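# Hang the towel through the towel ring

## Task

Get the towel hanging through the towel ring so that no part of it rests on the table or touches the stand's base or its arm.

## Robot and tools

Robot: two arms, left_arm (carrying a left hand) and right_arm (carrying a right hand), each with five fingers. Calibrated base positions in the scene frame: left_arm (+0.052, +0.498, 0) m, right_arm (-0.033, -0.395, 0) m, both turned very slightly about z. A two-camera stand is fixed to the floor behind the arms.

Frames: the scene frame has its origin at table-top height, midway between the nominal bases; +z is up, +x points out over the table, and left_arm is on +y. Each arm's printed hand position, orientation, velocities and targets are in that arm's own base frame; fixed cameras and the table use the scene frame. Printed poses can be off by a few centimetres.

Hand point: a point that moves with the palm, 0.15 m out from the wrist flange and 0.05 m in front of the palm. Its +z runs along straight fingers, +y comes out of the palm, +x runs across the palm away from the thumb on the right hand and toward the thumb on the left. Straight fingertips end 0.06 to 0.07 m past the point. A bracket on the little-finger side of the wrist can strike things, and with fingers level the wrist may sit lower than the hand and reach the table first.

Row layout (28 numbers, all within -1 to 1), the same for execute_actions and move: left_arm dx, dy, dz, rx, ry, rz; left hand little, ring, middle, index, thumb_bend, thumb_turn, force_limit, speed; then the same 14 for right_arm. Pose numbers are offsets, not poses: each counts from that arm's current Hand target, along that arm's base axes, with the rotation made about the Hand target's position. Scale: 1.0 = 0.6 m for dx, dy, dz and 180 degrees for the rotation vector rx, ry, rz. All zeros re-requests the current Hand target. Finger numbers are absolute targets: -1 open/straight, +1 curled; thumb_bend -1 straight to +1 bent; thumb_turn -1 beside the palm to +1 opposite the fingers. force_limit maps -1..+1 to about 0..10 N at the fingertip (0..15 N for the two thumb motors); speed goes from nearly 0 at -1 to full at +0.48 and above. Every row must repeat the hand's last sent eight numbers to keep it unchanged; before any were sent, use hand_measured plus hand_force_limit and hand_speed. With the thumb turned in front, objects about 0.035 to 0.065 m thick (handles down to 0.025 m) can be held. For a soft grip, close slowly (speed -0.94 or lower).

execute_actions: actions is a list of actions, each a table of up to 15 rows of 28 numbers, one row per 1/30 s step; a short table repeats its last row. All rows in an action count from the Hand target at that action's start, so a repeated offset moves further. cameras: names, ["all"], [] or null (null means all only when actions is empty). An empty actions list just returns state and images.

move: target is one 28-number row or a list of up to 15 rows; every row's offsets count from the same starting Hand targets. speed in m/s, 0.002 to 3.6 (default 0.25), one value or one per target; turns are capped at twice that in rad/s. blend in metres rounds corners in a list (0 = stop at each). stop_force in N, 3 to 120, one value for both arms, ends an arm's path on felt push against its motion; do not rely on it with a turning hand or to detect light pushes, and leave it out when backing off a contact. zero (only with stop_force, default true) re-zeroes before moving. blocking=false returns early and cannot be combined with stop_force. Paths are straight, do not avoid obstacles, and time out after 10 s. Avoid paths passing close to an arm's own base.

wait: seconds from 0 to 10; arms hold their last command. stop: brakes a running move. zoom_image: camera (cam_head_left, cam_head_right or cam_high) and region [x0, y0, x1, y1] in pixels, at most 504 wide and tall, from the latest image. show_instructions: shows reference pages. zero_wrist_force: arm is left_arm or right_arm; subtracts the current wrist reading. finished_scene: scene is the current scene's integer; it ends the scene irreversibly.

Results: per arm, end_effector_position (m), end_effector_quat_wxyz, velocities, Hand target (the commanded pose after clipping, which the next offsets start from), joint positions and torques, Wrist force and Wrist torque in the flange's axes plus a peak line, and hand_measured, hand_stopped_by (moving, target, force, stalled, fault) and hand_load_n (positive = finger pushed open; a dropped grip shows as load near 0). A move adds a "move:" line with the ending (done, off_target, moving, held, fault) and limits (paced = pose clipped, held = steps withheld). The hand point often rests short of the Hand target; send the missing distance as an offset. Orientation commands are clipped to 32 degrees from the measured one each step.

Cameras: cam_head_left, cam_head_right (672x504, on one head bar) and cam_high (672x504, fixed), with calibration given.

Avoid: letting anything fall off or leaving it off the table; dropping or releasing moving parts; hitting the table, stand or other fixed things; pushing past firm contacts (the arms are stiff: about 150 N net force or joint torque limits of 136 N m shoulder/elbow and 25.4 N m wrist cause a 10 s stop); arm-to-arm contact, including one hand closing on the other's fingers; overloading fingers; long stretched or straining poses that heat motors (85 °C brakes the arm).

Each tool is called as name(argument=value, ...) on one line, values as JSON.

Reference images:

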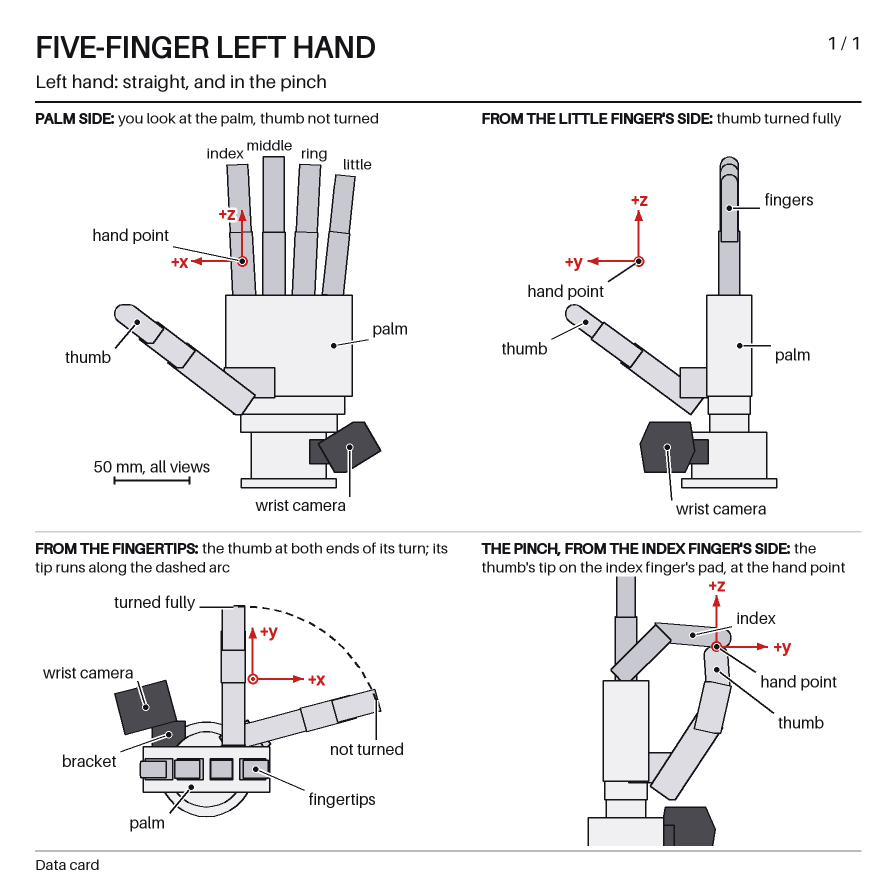

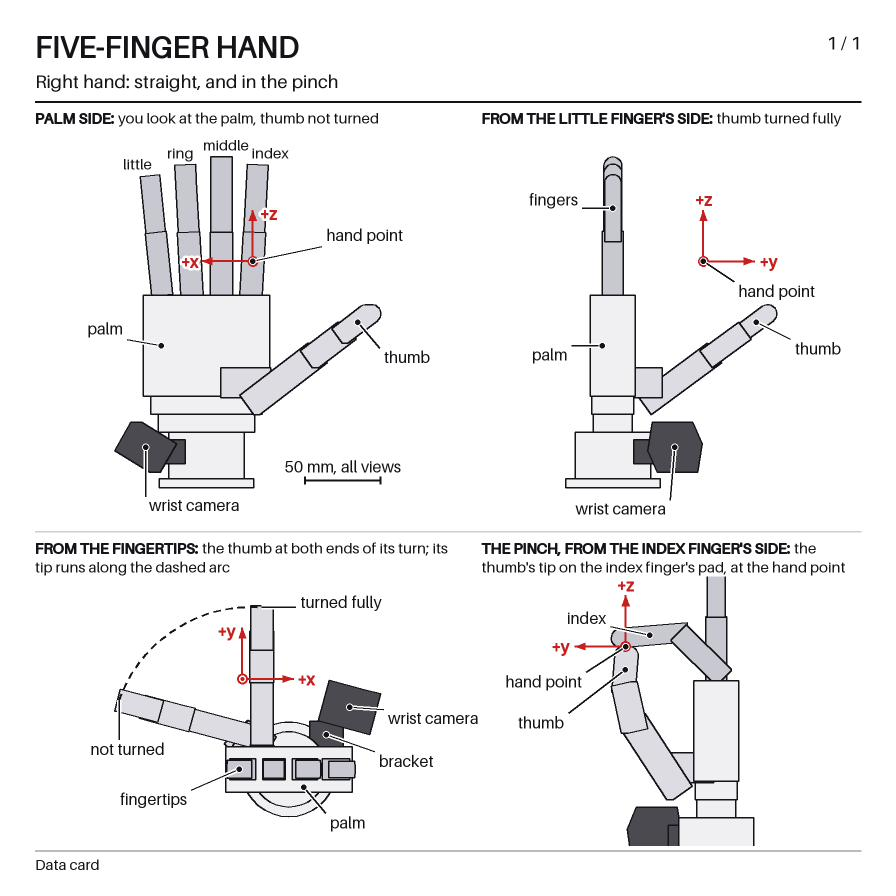

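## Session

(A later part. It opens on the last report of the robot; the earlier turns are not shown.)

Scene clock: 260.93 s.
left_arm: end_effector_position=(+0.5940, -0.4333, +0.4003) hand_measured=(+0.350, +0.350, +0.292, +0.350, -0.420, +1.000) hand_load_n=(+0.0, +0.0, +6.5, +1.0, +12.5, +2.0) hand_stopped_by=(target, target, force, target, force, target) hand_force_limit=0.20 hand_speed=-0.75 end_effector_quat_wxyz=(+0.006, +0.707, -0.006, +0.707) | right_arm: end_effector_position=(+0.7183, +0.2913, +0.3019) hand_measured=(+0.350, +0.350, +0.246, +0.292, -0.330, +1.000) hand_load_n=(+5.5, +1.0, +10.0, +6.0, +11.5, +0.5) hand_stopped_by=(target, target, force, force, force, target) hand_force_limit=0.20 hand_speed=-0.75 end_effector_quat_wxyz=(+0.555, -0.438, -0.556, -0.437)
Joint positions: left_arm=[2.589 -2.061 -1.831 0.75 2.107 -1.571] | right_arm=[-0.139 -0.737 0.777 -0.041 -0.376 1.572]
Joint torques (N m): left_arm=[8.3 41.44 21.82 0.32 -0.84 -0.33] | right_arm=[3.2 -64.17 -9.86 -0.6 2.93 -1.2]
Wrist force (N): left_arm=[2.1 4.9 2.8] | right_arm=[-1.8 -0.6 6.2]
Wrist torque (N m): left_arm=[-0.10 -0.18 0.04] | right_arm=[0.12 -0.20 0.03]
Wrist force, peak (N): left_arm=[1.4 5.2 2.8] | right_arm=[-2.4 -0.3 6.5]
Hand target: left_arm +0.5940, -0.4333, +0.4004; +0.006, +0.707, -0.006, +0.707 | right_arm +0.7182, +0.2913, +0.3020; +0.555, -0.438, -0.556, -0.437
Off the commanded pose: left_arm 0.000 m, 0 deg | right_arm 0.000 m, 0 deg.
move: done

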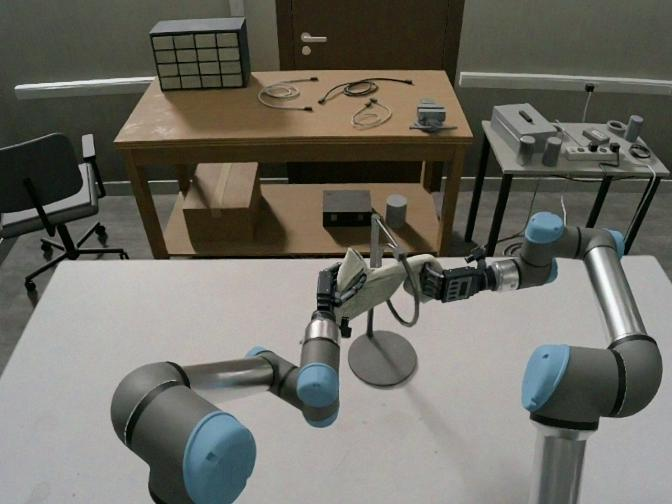

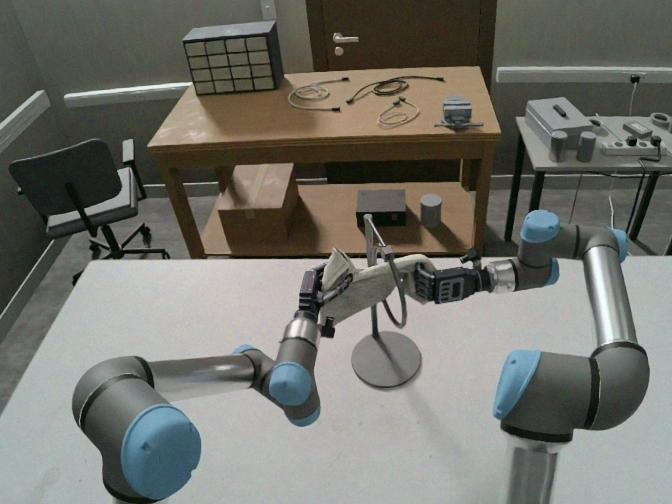

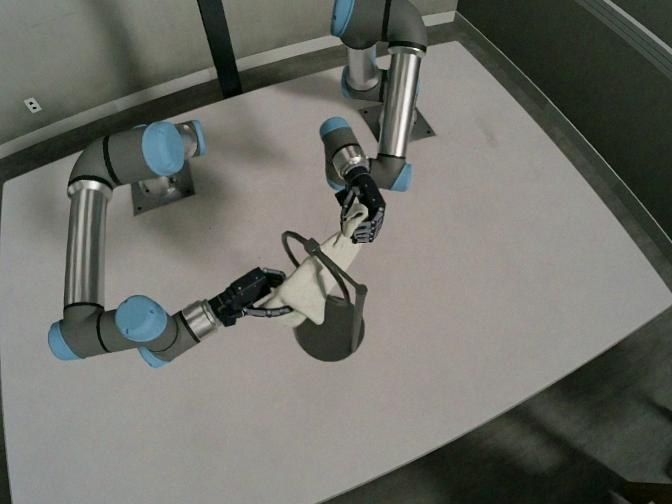

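move(target=[0.0057,-0.0523,-0.15,0,0,0,0.35,0.35,0.35,0.35,-0.1,1,0.2,-0.75,0,0,-0.22,0,0,0,0.35,0.35,0.35,0.35,0,1,0.2,-0.75], speed=0.07, cameras=["all"])

zoom_image(camera="cam_head_left", region=[280, 190, 480, 390])

zoom_image(camera="cam_head_right", region=[280, 190, 480, 390])

zoom_image(camera="cam_high", region=[240, 180, 420, 360])

Scene clock: 272.27 s.
left_arm: end_effector_position=(+0.5974, -0.4647, +0.3105) hand_measured=(+0.350, +0.350, +0.292, +0.350, -0.420, +1.000) hand_load_n=(+0.0, +0.0, +6.5, +1.5, +11.5, +1.0) hand_stopped_by=(target, target, force, target, force, target) hand_force_limit=0.20 hand_speed=-0.75 end_effector_quat_wxyz=(+0.006, +0.707, -0.006, +0.707) | right_arm: end_effector_position=(+0.7182, +0.2914, +0.1698) hand_measured=(+0.350, +0.350, +0.246, +0.292, -0.330, +1.000) hand_load_n=(+1.5, +0.5, +10.0, +6.0, +12.0, +0.5) hand_stopped_by=(target, target, force, force, force, target) hand_force_limit=0.20 hand_speed=-0.75 end_effector_quat_wxyz=(+0.555, -0.438, -0.556, -0.437)
Joint positions: left_arm=[2.54 -2.266 -1.783 0.907 2.156 -1.571] | right_arm=[-0.139 -0.665 0.987 -0.323 -0.376 1.572]
Joint torques (N m): left_arm=[6.06 45.4 6.62 0.05 -1.41 -0.89] | right_arm=[-1.19 -65.77 -31.53 3.13 2.32 1.21]
Wrist force (N): left_arm=[1.8 0.6 1.2] | right_arm=[-1.0 0.8 2.1]
Wrist torque (N m): left_arm=[-0.31 -0.18 0.15] | right_arm=[0.26 0.10 -0.04]
Wrist force, peak (N): left_arm=[1.9 5.1 2.9] | right_arm=[-2.2 -0.4 6.5]
Hand target: left_arm +0.5974, -0.4647, +0.3104; +0.006, +0.707, -0.006, +0.707 | right_arm +0.7182, +0.2913, +0.1700; +0.555, -0.438, -0.556, -0.437
Off the commanded pose: left_arm 0.000 m, 0 deg | right_arm 0.000 m, 0 deg.
move: done

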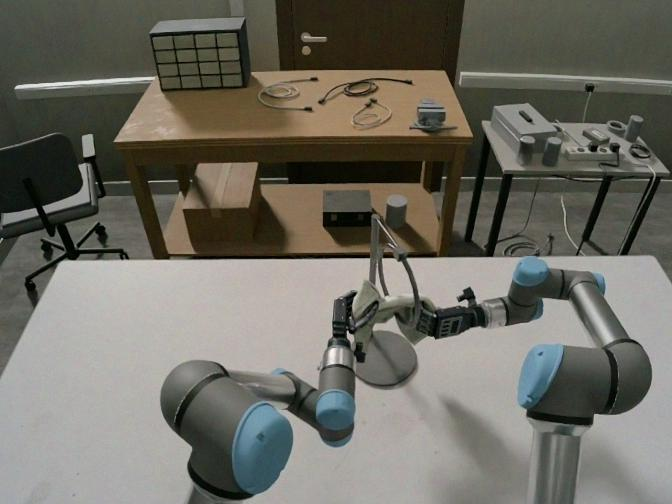

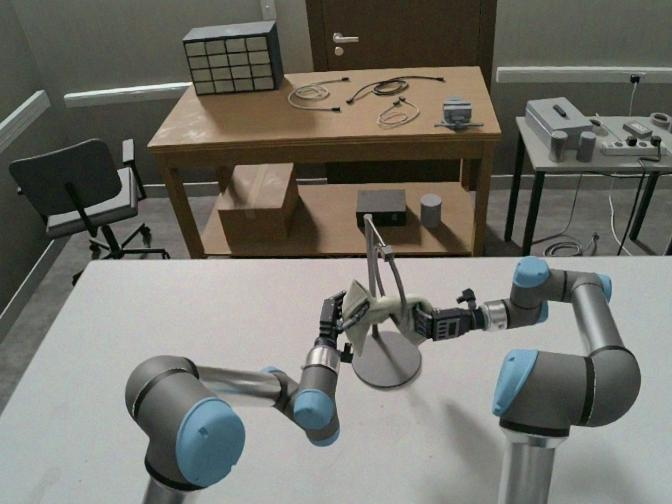

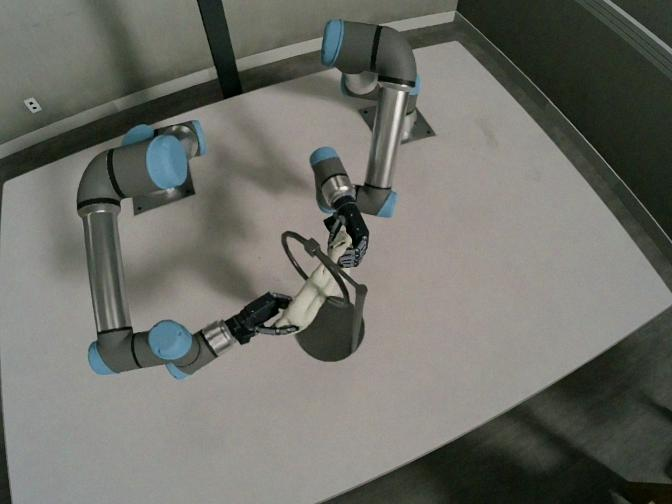

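Scaled by 2.520 from the camera's 672x504 image, which has a finer 960x720 frame.

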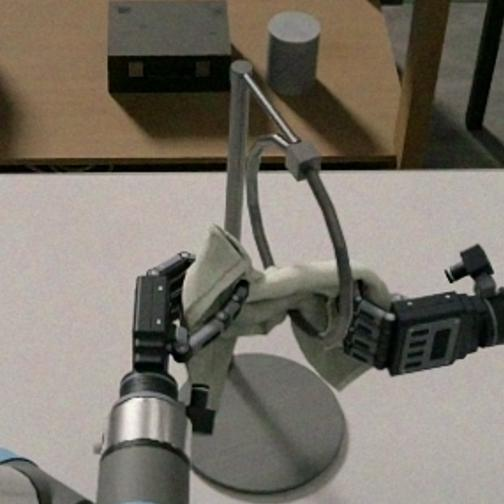

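Scaled by 2.520 from the camera's 672x504 image, which has a finer 960x720 frame.

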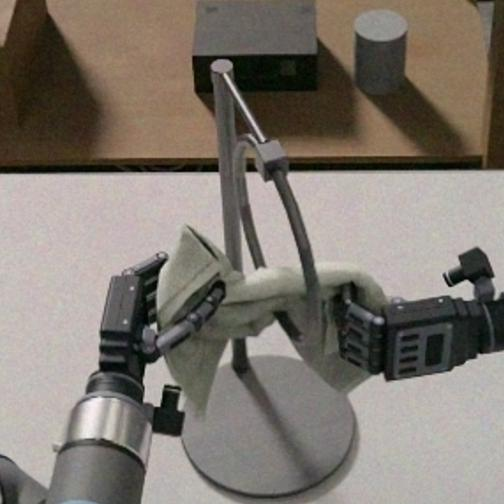

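Scaled by 2.800 from the camera's 672x504 image, which has a finer 960x720 frame.

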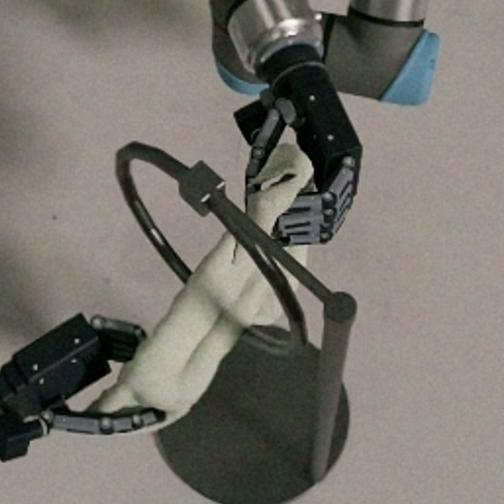

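move(target=[0,0,0,0,0,0,-0.8,-0.8,-0.8,-0.8,-0.7,1,0.2,-0.5,0,0,0,0,0,0,0.35,0.35,0.35,0.35,0,1,0.2,-0.75], speed=0.07, cameras=["all"])

zoom_image(camera="cam_head_left", region=[280, 190, 480, 390])

zoom_image(camera="cam_head_right", region=[280, 190, 480, 390])

zoom_image(camera="cam_high", region=[240, 180, 420, 360])

Scene clock: 286.33 s.
left_arm: end_effector_position=(+0.5974, -0.4647, +0.3104) hand_measured=(-0.800, -0.800, -0.800, -0.800, -0.700, +1.000) hand_load_n=(+0.0, +0.0, +0.5, +0.0, +0.0, +0.0) hand_stopped_by=(target, target, target, target, target, target) hand_force_limit=0.20 hand_speed=-0.50 end_effector_quat_wxyz=(+0.006, +0.707, -0.006, +0.707) | right_arm: end_effector_position=(+0.7182, +0.2913, +0.1700) hand_measured=(+0.350, +0.350, +0.246, +0.292, -0.330, +1.000) hand_load_n=(+0.0, +0.0, +9.5, +6.0, +11.5, +1.0) hand_stopped_by=(target, target, force, force, force, target) hand_force_limit=0.20 hand_speed=-0.75 end_effector_quat_wxyz=(+0.555, -0.438, -0.556, -0.437)
Joint positions: left_arm=[2.541 -2.266 -1.783 0.907 2.156 -1.57] | right_arm=[-0.139 -0.665 0.987 -0.323 -0.376 1.572]
Joint torques (N m): left_arm=[5.53 36.22 8.44 0.08 -0.42 -0.36] | right_arm=[-8.52 -62.4 -32.58 3.15 0.62 -0.47]
Wrist force (N): left_arm=[2.2 -1.0 -0.2] | right_arm=[-2.0 1.6 -0.1]
Wrist torque (N m): left_arm=[-0.35 -0.25 0.17] | right_arm=[0.28 0.25 0.00]
Wrist force, peak (N): left_arm=[2.0 0.9 1.3] | right_arm=[-1.2 1.1 2.2]
Hand target: left_arm +0.5974, -0.4647, +0.3104; +0.006, +0.707, -0.006, +0.707 | right_arm +0.7182, +0.2913, +0.1700; +0.555, -0.438, -0.556, -0.437
Off the commanded pose: left_arm 0.000 m, 0 deg | right_arm 0.000 m, 0 deg.
move: done

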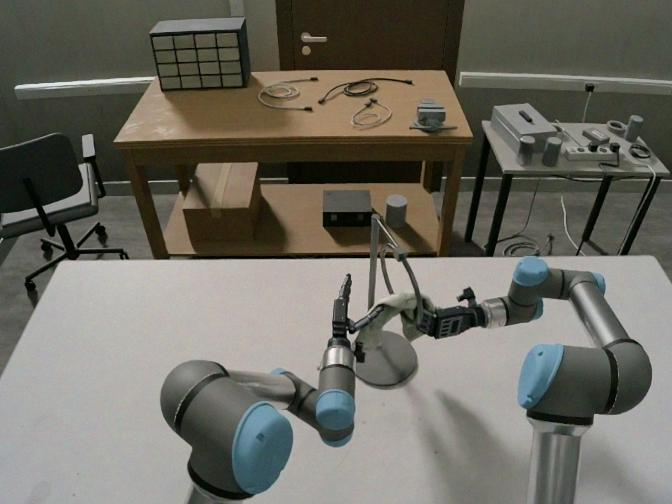

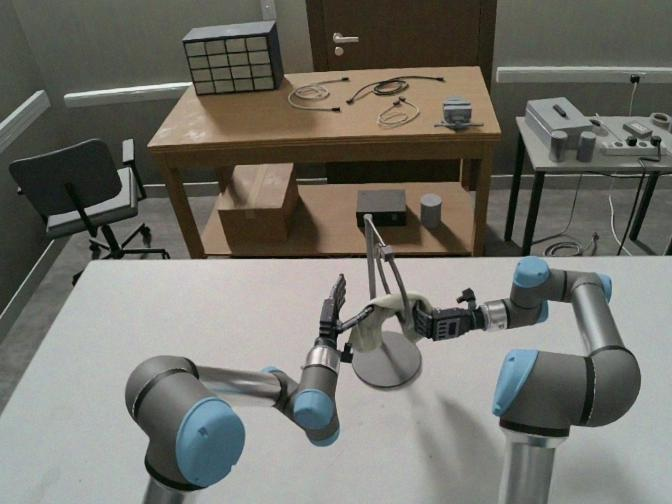

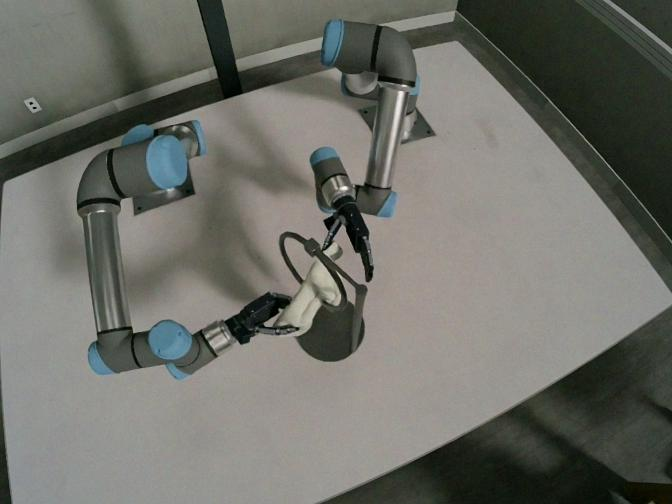

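Scaled by 2.520 from the camera's 672x504 image, which has a finer 960x720 frame.

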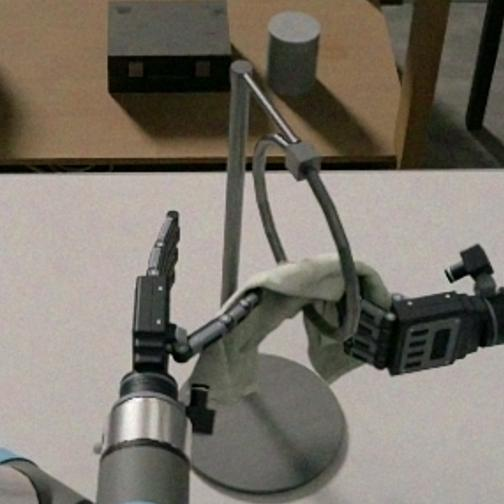

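Scaled by 2.520 from the camera's 672x504 image, which has a finer 960x720 frame.

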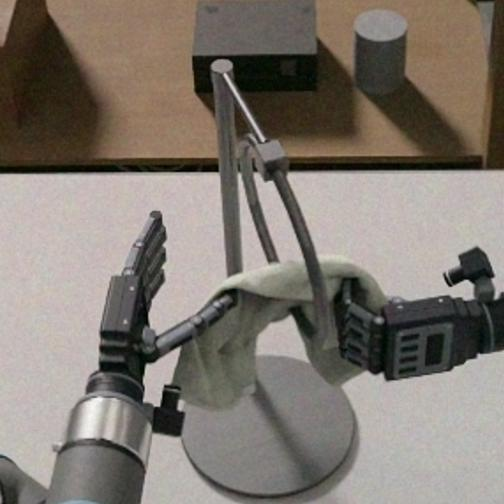

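Scaled by 2.800 from the camera's 672x504 image, which has a finer 960x720 frame.

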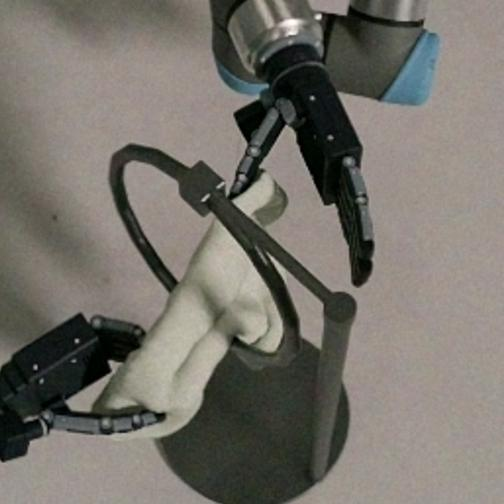

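move(target=[-0.2518,0.041,0.0333,0,0,0,-0.8,-0.8,-0.8,-0.8,-0.7,1,0.2,-0.5,0,0,0,0,0,0,0.35,0.35,0.35,0.35,0,1,0.2,-0.75], speed=0.1, cameras=["all"])

zoom_image(camera="cam_head_left", region=[320, 240, 460, 390])

zoom_image(camera="cam_head_right", region=[320, 240, 460, 390])

zoom_image(camera="cam_high", region=[250, 210, 390, 370])

Scene clock: 293.30 s.
left_arm: end_effector_position=(+0.4463, -0.4401, +0.3304) hand_measured=(-0.800, -0.800, -0.800, -0.800, -0.700, +1.000) hand_load_n=(+0.0, +0.0, +0.0, +0.0, +0.0, -0.5) hand_stopped_by=(target, target, target, target, target, target) hand_force_limit=0.20 hand_speed=-0.50 end_effector_quat_wxyz=(+0.006, +0.707, -0.006, +0.707) | right_arm: end_effector_position=(+0.7182, +0.2913, +0.1700) hand_measured=(+0.350, +0.350, +0.246, +0.292, -0.330, +1.000) hand_load_n=(+0.0, +0.5, +9.5, +6.5, +11.5, +0.5) hand_stopped_by=(target, target, force, force, force, target) hand_force_limit=0.20 hand_speed=-0.75 end_effector_quat_wxyz=(+0.555, -0.438, -0.556, -0.437)
Joint positions: left_arm=[2.373 -2.065 -2.109 1.032 2.323 -1.571] | right_arm=[-0.139 -0.665 0.987 -0.323 -0.376 1.572]
Joint torques (N m): left_arm=[6.38 22.86 16.36 -0.24 -1.7 -2.1] | right_arm=[1.5 -42.4 -30.47 3.04 0.22 -0.23]
Wrist force (N): left_arm=[2.0 -1.4 0.1] | right_arm=[-1.8 1.5 0.1]
Wrist torque (N m): left_arm=[-0.41 -0.24 0.21] | right_arm=[0.26 0.22 0.01]
Wrist force, peak (N): left_arm=[2.1 -1.7 -0.7] | right_arm=[-2.0 1.6 0.3]
Hand target: left_arm +0.4463, -0.4401, +0.3303; +0.006, +0.707, -0.006, +0.707 | right_arm +0.7182, +0.2913, +0.1700; +0.555, -0.438, -0.556, -0.437
Off the commanded pose: left_arm 0.000 m, 0 deg | right_arm 0.000 m, 0 deg.
move: done

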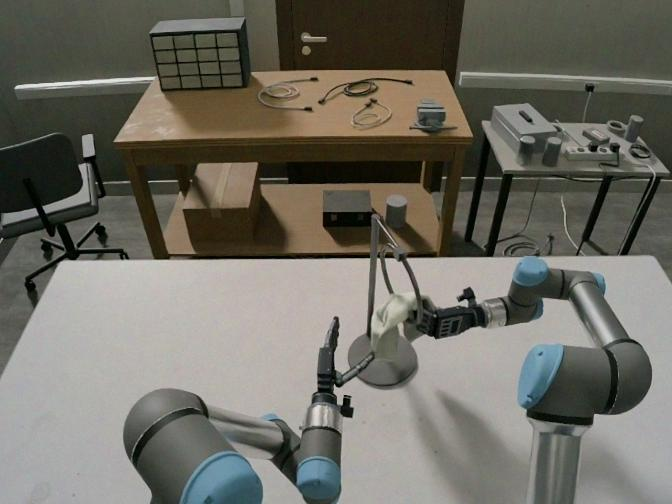

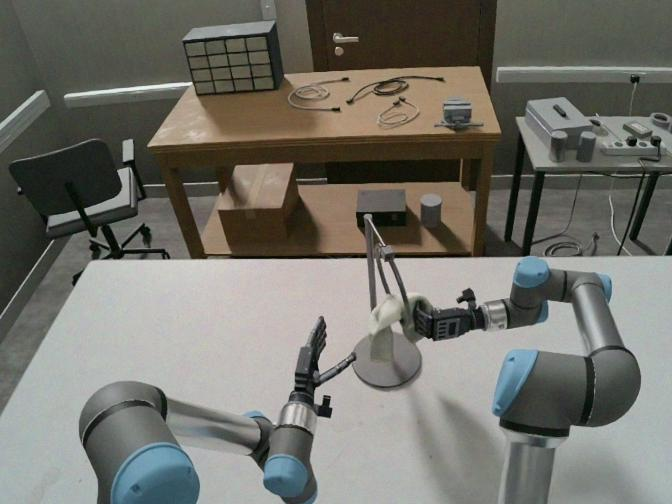

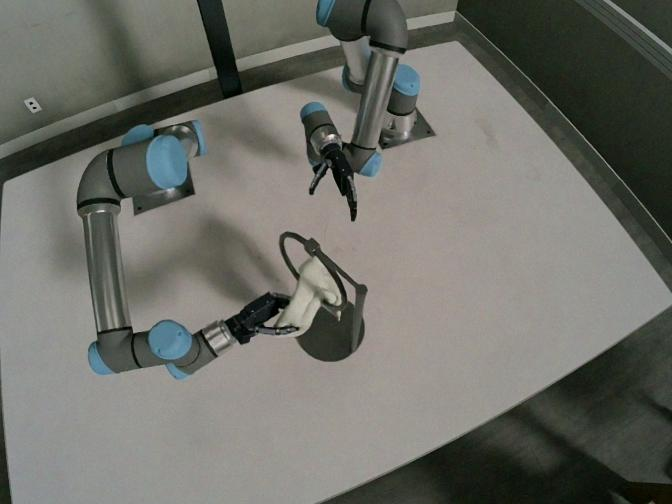

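Scaled by 3.360 from the camera's 672x504 image, which has a finer 960x720 frame.

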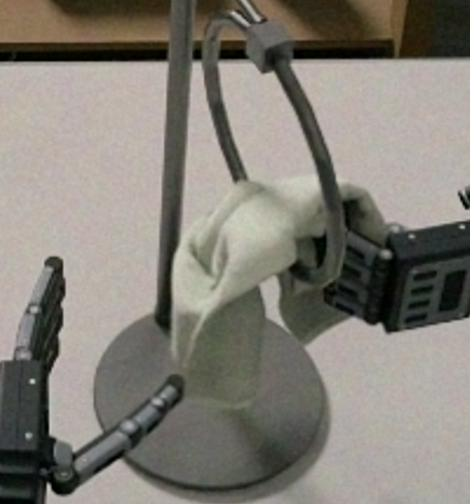

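Scaled by 3.360 from the camera's 672x504 image, which has a finer 960x720 frame.

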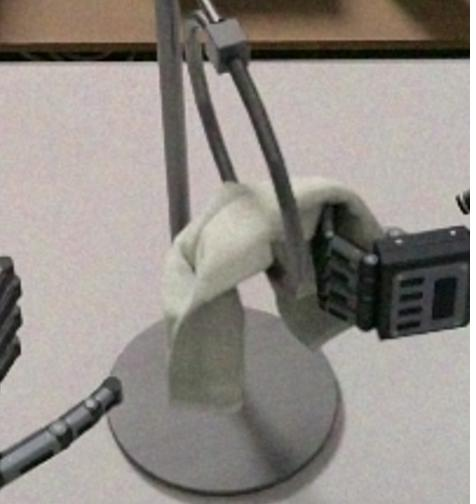

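Scaled by 3.150 from the camera's 672x504 image, which has a finer 960x720 frame.

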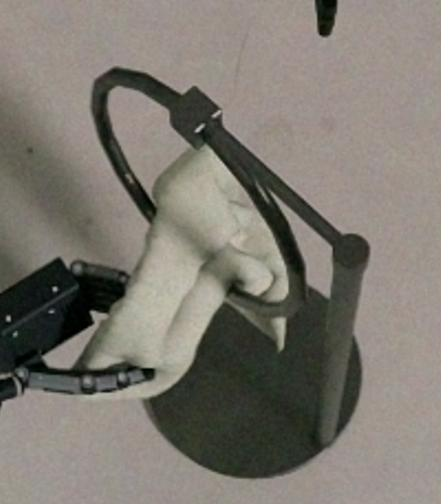

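move(target=[0,0,0,0,0,0,-0.8,-0.8,-0.8,-0.8,-0.7,1,0.2,-0.5,0,0,0,0,0,0,-0.7,-0.7,-0.7,-0.7,-0.7,1,0.2,-0.6], speed=0.1, cameras=["all"])

zoom_image(camera="cam_head_left", region=[320, 240, 460, 390])

zoom_image(camera="cam_head_right", region=[320, 240, 460, 390])

zoom_image(camera="cam_high", region=[250, 210, 390, 370])

Scene clock: 314.50 s.
left_arm: end_effector_position=(+0.4463, -0.4401, +0.3303) hand_measured=(-0.800, -0.800, -0.800, -0.800, -0.700, +1.000) hand_load_n=(+0.0, +0.0, +0.0, +0.0, +0.0, +0.0) hand_stopped_by=(target, target, target, target, target, target) hand_force_limit=0.20 hand_speed=-0.50 end_effector_quat_wxyz=(+0.006, +0.707, -0.006, +0.707) | right_arm: end_effector_position=(+0.7182, +0.2913, +0.1700) hand_measured=(-0.700, -0.700, -0.700, -0.700, -0.700, +1.000) hand_load_n=(+0.0, +0.0, +0.0, +0.0, +0.0, +0.0) hand_stopped_by=(target, target, target, target, target, target) hand_force_limit=0.20 hand_speed=-0.60 end_effector_quat_wxyz=(+0.555, -0.438, -0.556, -0.437)
Joint positions: left_arm=[2.373 -2.065 -2.109 1.032 2.323 -1.571] | right_arm=[-0.139 -0.665 0.987 -0.323 -0.376 1.572]
Joint torques (N m): left_arm=[-2.21 35.03 8.4 0.71 1.27 -0.38] | right_arm=[3.95 -42.41 -27.06 2.71 0.43 0.08]
Wrist force (N): left_arm=[2.1 -1.3 0.0] | right_arm=[-1.8 1.7 0.0]
Wrist torque (N m): left_arm=[-0.40 -0.26 0.21] | right_arm=[0.29 0.21 0.01]
Wrist force, peak (N): left_arm=[2.3 -1.4 -0.1] | right_arm=[-2.0 1.8 0.0]
Hand target: left_arm +0.4463, -0.4401, +0.3303; +0.006, +0.707, -0.006, +0.707 | right_arm +0.7182, +0.2913, +0.1700; +0.555, -0.438, -0.556, -0.437
Off the commanded pose: left_arm 0.000 m, 0 deg | right_arm 0.000 m, 0 deg.
move: done

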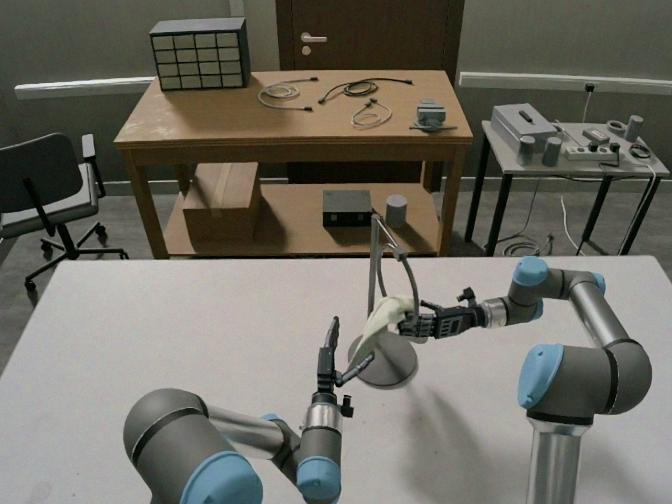

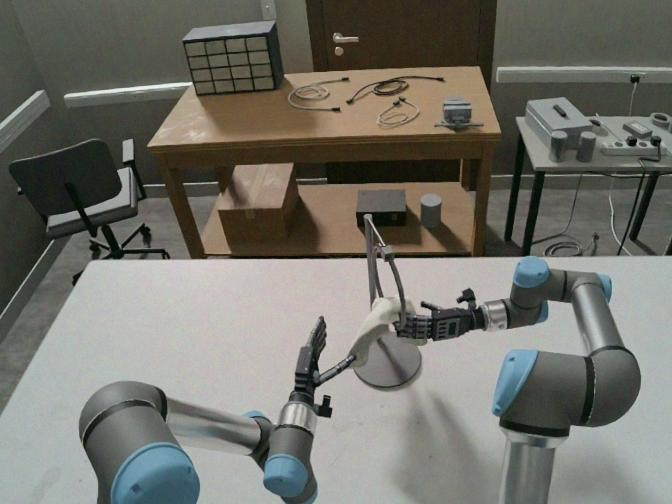

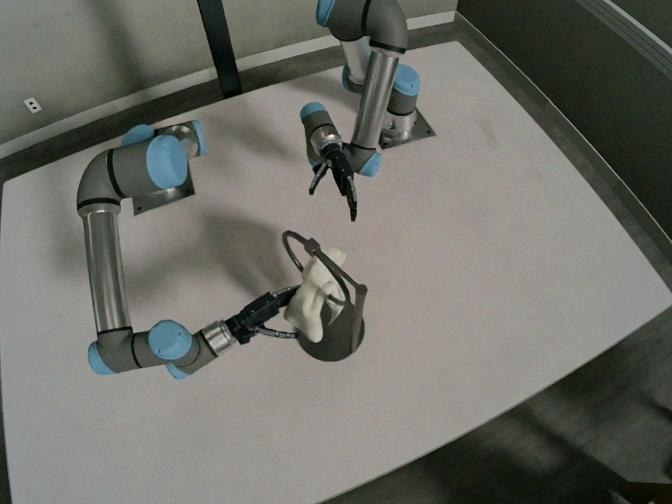

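Scaled by 3.360 from the camera's 672x504 image, which has a finer 960x720 frame.

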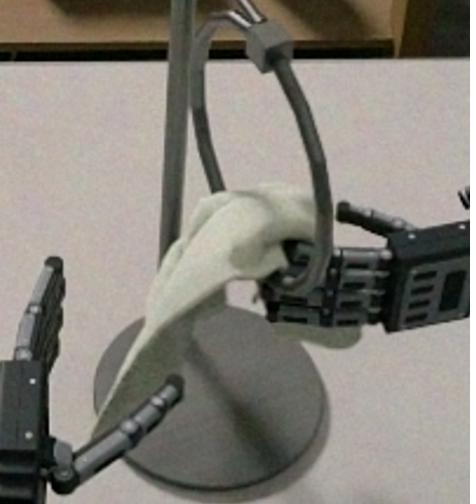

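Scaled by 3.360 from the camera's 672x504 image, which has a finer 960x720 frame.

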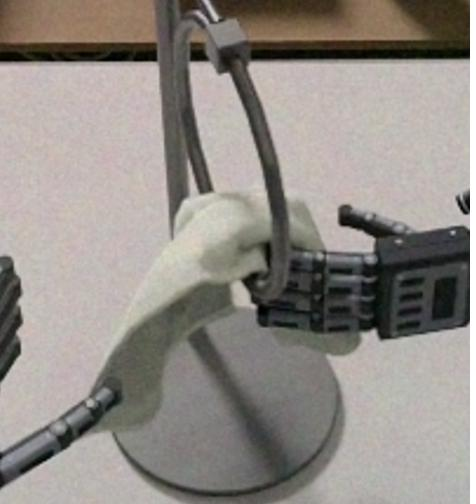

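Scaled by 3.150 from the camera's 672x504 image, which has a finer 960x720 frame.

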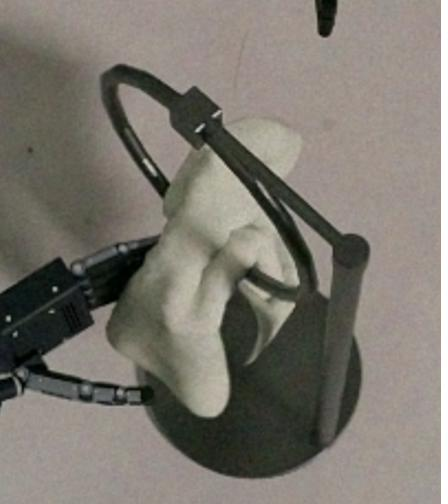

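move(target=[0,0,0,0,0,0,-0.8,-0.8,-0.8,-0.8,-0.7,1,0.2,-0.5,0.051,-0.2106,0,0,0,0,-0.7,-0.7,-0.7,-0.7,-0.7,1,0.2,-0.6], speed=0.08, cameras=["all"])

zoom_image(camera="cam_head_left", region=[320, 260, 440, 380])

zoom_image(camera="cam_head_right", region=[330, 260, 450, 380])

zoom_image(camera="cam_high", region=[250, 210, 390, 370])

Scene clock: 326.10 s.
left_arm: end_effector_position=(+0.4463, -0.4401, +0.3303) hand_measured=(-0.800, -0.800, -0.800, -0.800, -0.700, +1.000) hand_load_n=(+0.0, +0.0, +0.0, +0.0, +0.0, +0.0) hand_stopped_by=(target, target, target, target, target, target) hand_force_limit=0.20 hand_speed=-0.50 end_effector_quat_wxyz=(+0.006, +0.707, -0.006, +0.707) | right_arm: end_effector_position=(+0.7488, +0.1649, +0.1699) hand_measured=(-0.700, -0.700, -0.700, -0.700, -0.700, +1.000) hand_load_n=(+0.0, +0.0, +0.0, +0.0, +0.0, +0.0) hand_stopped_by=(target, target, target, target, target, target) hand_force_limit=0.20 hand_speed=-0.60 end_effector_quat_wxyz=(+0.555, -0.438, -0.556, -0.437) end_effector_velocity=(+0.001, -0.002, +0.000) end_effector_angular_velocity=(-0.001, -0.004, -0.003)
Joint positions: left_arm=[2.373 -2.065 -2.109 1.032 2.323 -1.571] | right_arm=[-0.3 -0.559 0.783 -0.225 -0.537 1.571]
Joint velocities: left_arm=[within noise] | right_arm=[-0.002 -0.001 0.002 -0.005 0.001 0]
Joint torques (N m): left_arm=[-1.06 34.59 8.52 0.64 0.5 -0.59] | right_arm=[9.48 -68.48 -7.55 -1.86 2.11 -1.05]
Wrist force (N): left_arm=[2.1 -1.4 -0.1] | right_arm=[-2.0 1.5 -0.2]
Wrist torque (N m): left_arm=[-0.40 -0.26 0.21] | right_arm=[0.20 0.26 0.06]
Wrist force, peak (N): left_arm=[2.3 -1.5 -0.1] | right_arm=[-2.1 1.8 -0.1]
Hand target: left_arm +0.4463, -0.4401, +0.3303; +0.006, +0.707, -0.006, +0.707 | right_arm +0.7488, +0.1650, +0.1700; +0.555, -0.438, -0.556, -0.437
Off the commanded pose: left_arm 0.000 m, 0 deg | right_arm 0.000 m, 0 deg.
move: done

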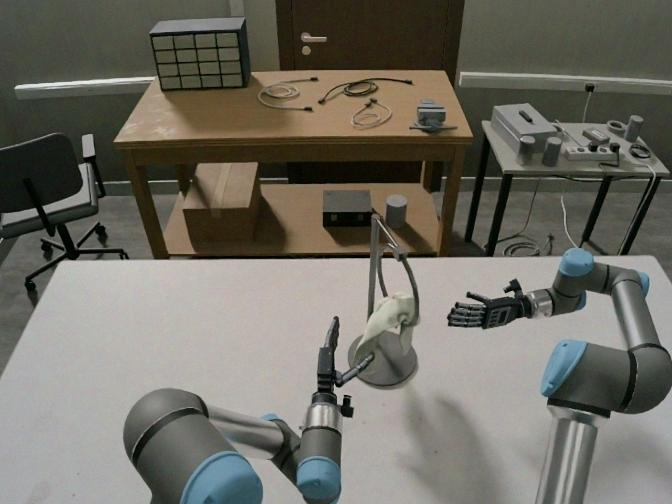

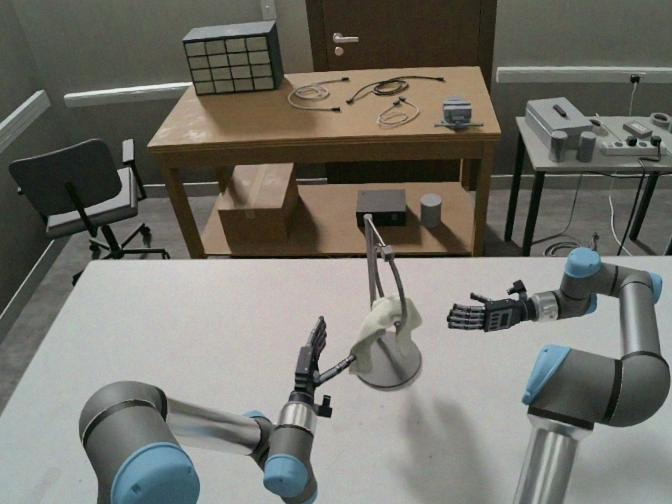

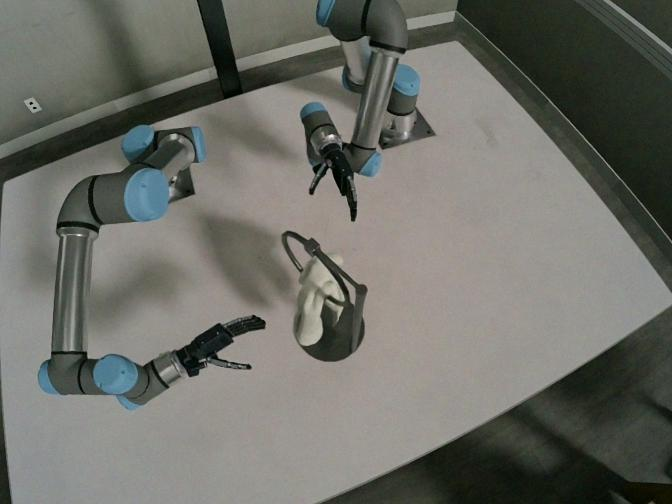

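Scaled by 4.200 from the camera's 672x504 image, which has a finer 960x720 frame.

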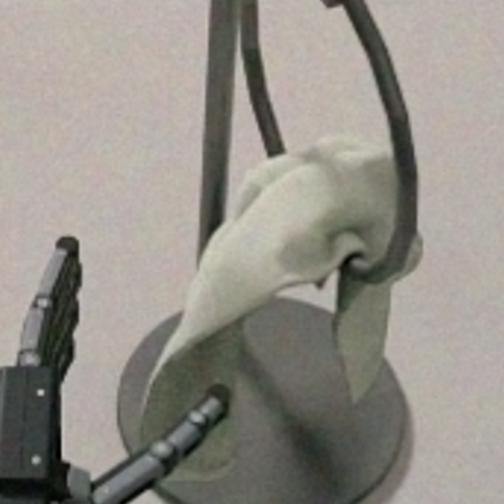

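Scaled by 4.200 from the camera's 672x504 image, which has a finer 960x720 frame.

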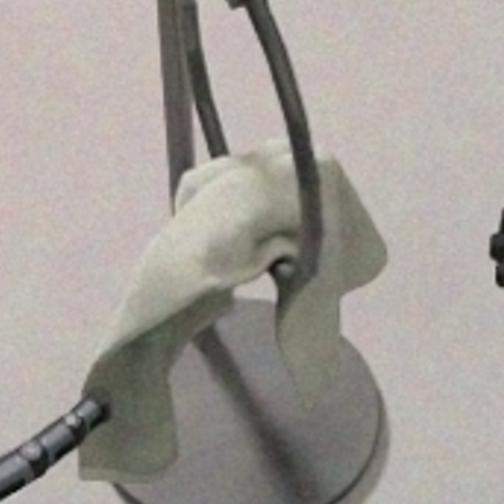

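Scaled by 3.150 from the camera's 672x504 image, which has a finer 960x720 frame.

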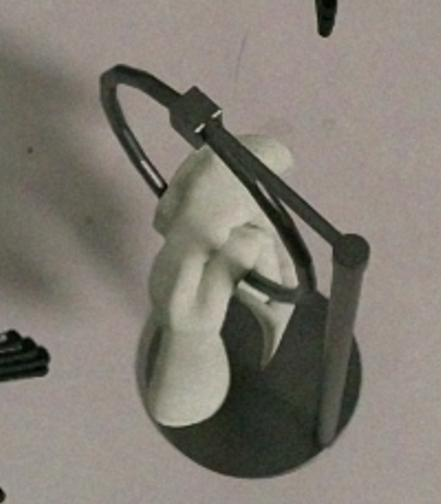

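move(target=[-0.0905,0.197,0.2,0,0,0,-0.8,-0.8,-0.8,-0.8,-0.7,1,0.2,-0.5,0,0,0,0,0,0,-0.7,-0.7,-0.7,-0.7,-0.7,1,0.2,-0.6], speed=0.15, cameras=["all"])

zoom_image(camera="cam_head_left", region=[330, 280, 430, 400])

zoom_image(camera="cam_head_right", region=[330, 280, 430, 400])

zoom_image(camera="cam_high", region=[270, 220, 390, 370])

Scene clock: 338.20 s.
left_arm: end_effector_position=(+0.3921, -0.3219, +0.4503) hand_measured=(-0.800, -0.800, -0.800, -0.800, -0.700, +1.000) hand_load_n=(+0.0, +0.0, +0.0, +0.0, +0.0, +0.0) hand_stopped_by=(target, target, target, target, target, target) hand_force_limit=0.20 hand_speed=-0.50 end_effector_quat_wxyz=(+0.006, +0.707, -0.006, +0.707) | right_arm: end_effector_position=(+0.7488, +0.1650, +0.1700) hand_measured=(-0.700, -0.700, -0.700, -0.700, -0.700, +1.000) hand_load_n=(+0.0, +0.0, +0.0, +0.0, +0.0, +0.0) hand_stopped_by=(target, target, target, target, target, target) hand_force_limit=0.20 hand_speed=-0.60 end_effector_quat_wxyz=(+0.555, -0.438, -0.556, -0.437)
Joint positions: left_arm=[2.547 -1.513 -2.377 0.748 2.15 -1.57] | right_arm=[-0.3 -0.559 0.784 -0.225 -0.537 1.571]
Joint torques (N m): left_arm=[1.1 18.65 20.56 0.85 0.63 -2.07] | right_arm=[9.47 -69.48 -8.22 -1.8 2.28 0.15]
Wrist force (N): left_arm=[1.9 -0.8 -0.3] | right_arm=[-1.9 1.1 0.2]
Wrist torque (N m): left_arm=[-0.29 -0.25 0.17] | right_arm=[0.13 0.25 0.06]
Wrist force, peak (N): left_arm=[3.2 -1.9 -0.9] | right_arm=[-2.1 1.6 0.1]
Hand target: left_arm +0.3920, -0.3219, +0.4503; +0.006, +0.707, -0.006, +0.707 | right_arm +0.7488, +0.1650, +0.1700; +0.555, -0.438, -0.556, -0.437
Off the commanded pose: left_arm 0.000 m, 0 deg | right_arm 0.000 m, 0 deg.
move: done

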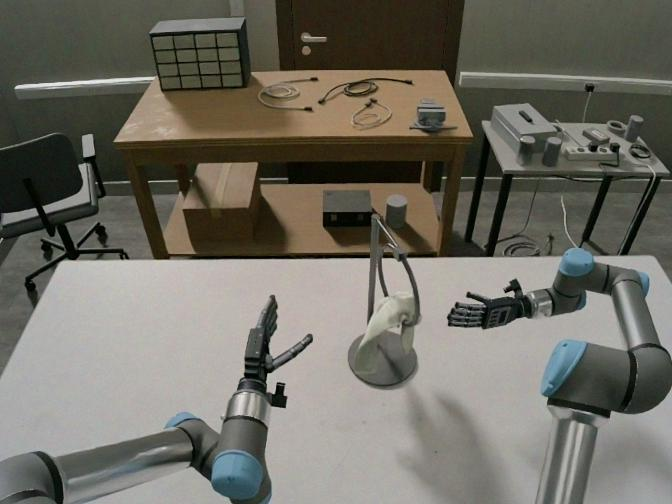

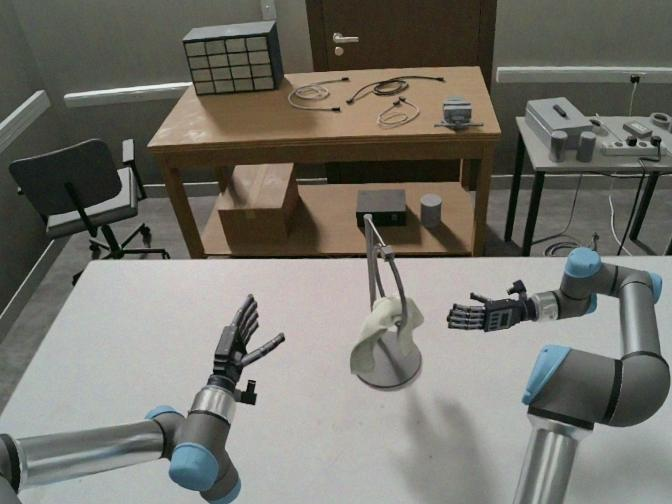

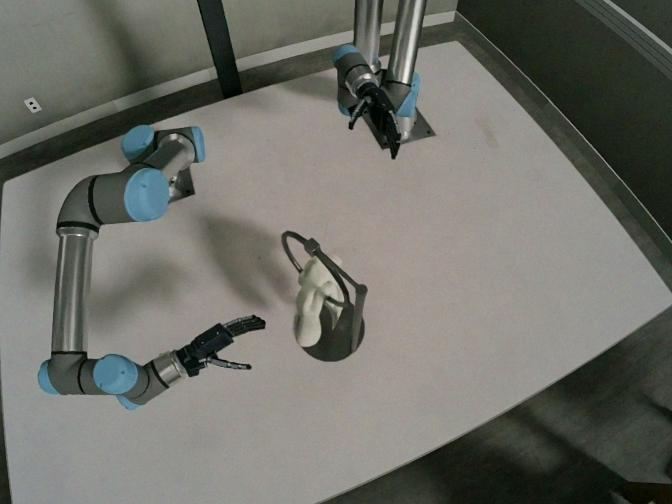

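Scaled by 4.200 from the camera's 672x504 image, which has a finer 960x720 frame.

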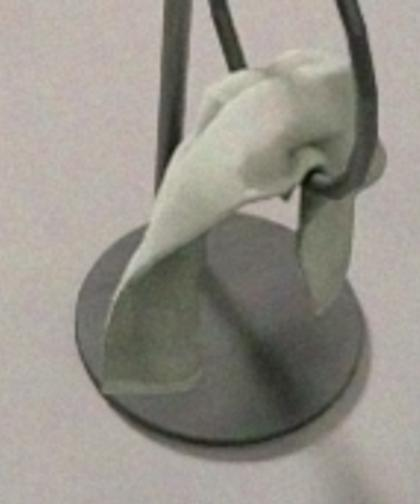

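Scaled by 4.200 from the camera's 672x504 image, which has a finer 960x720 frame.

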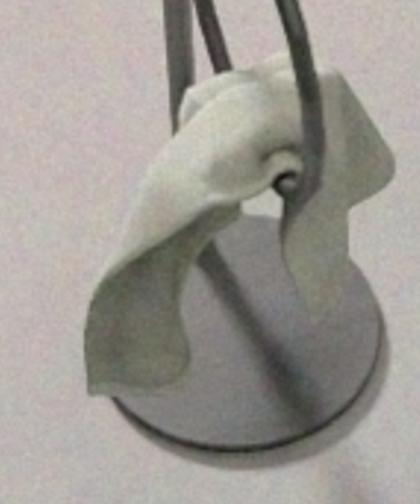

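Scaled by 3.360 from the camera's 672x504 image, which has a finer 960x720 frame.

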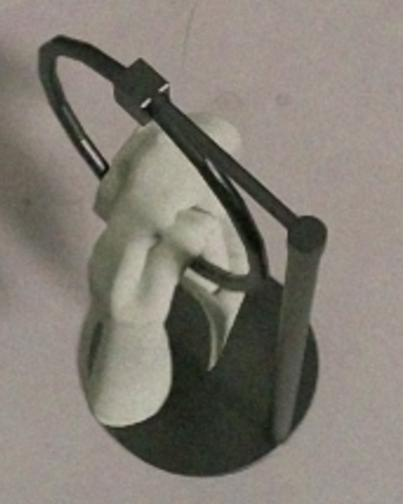

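finished_scene(scene=2)

The scene is finished: the task was done.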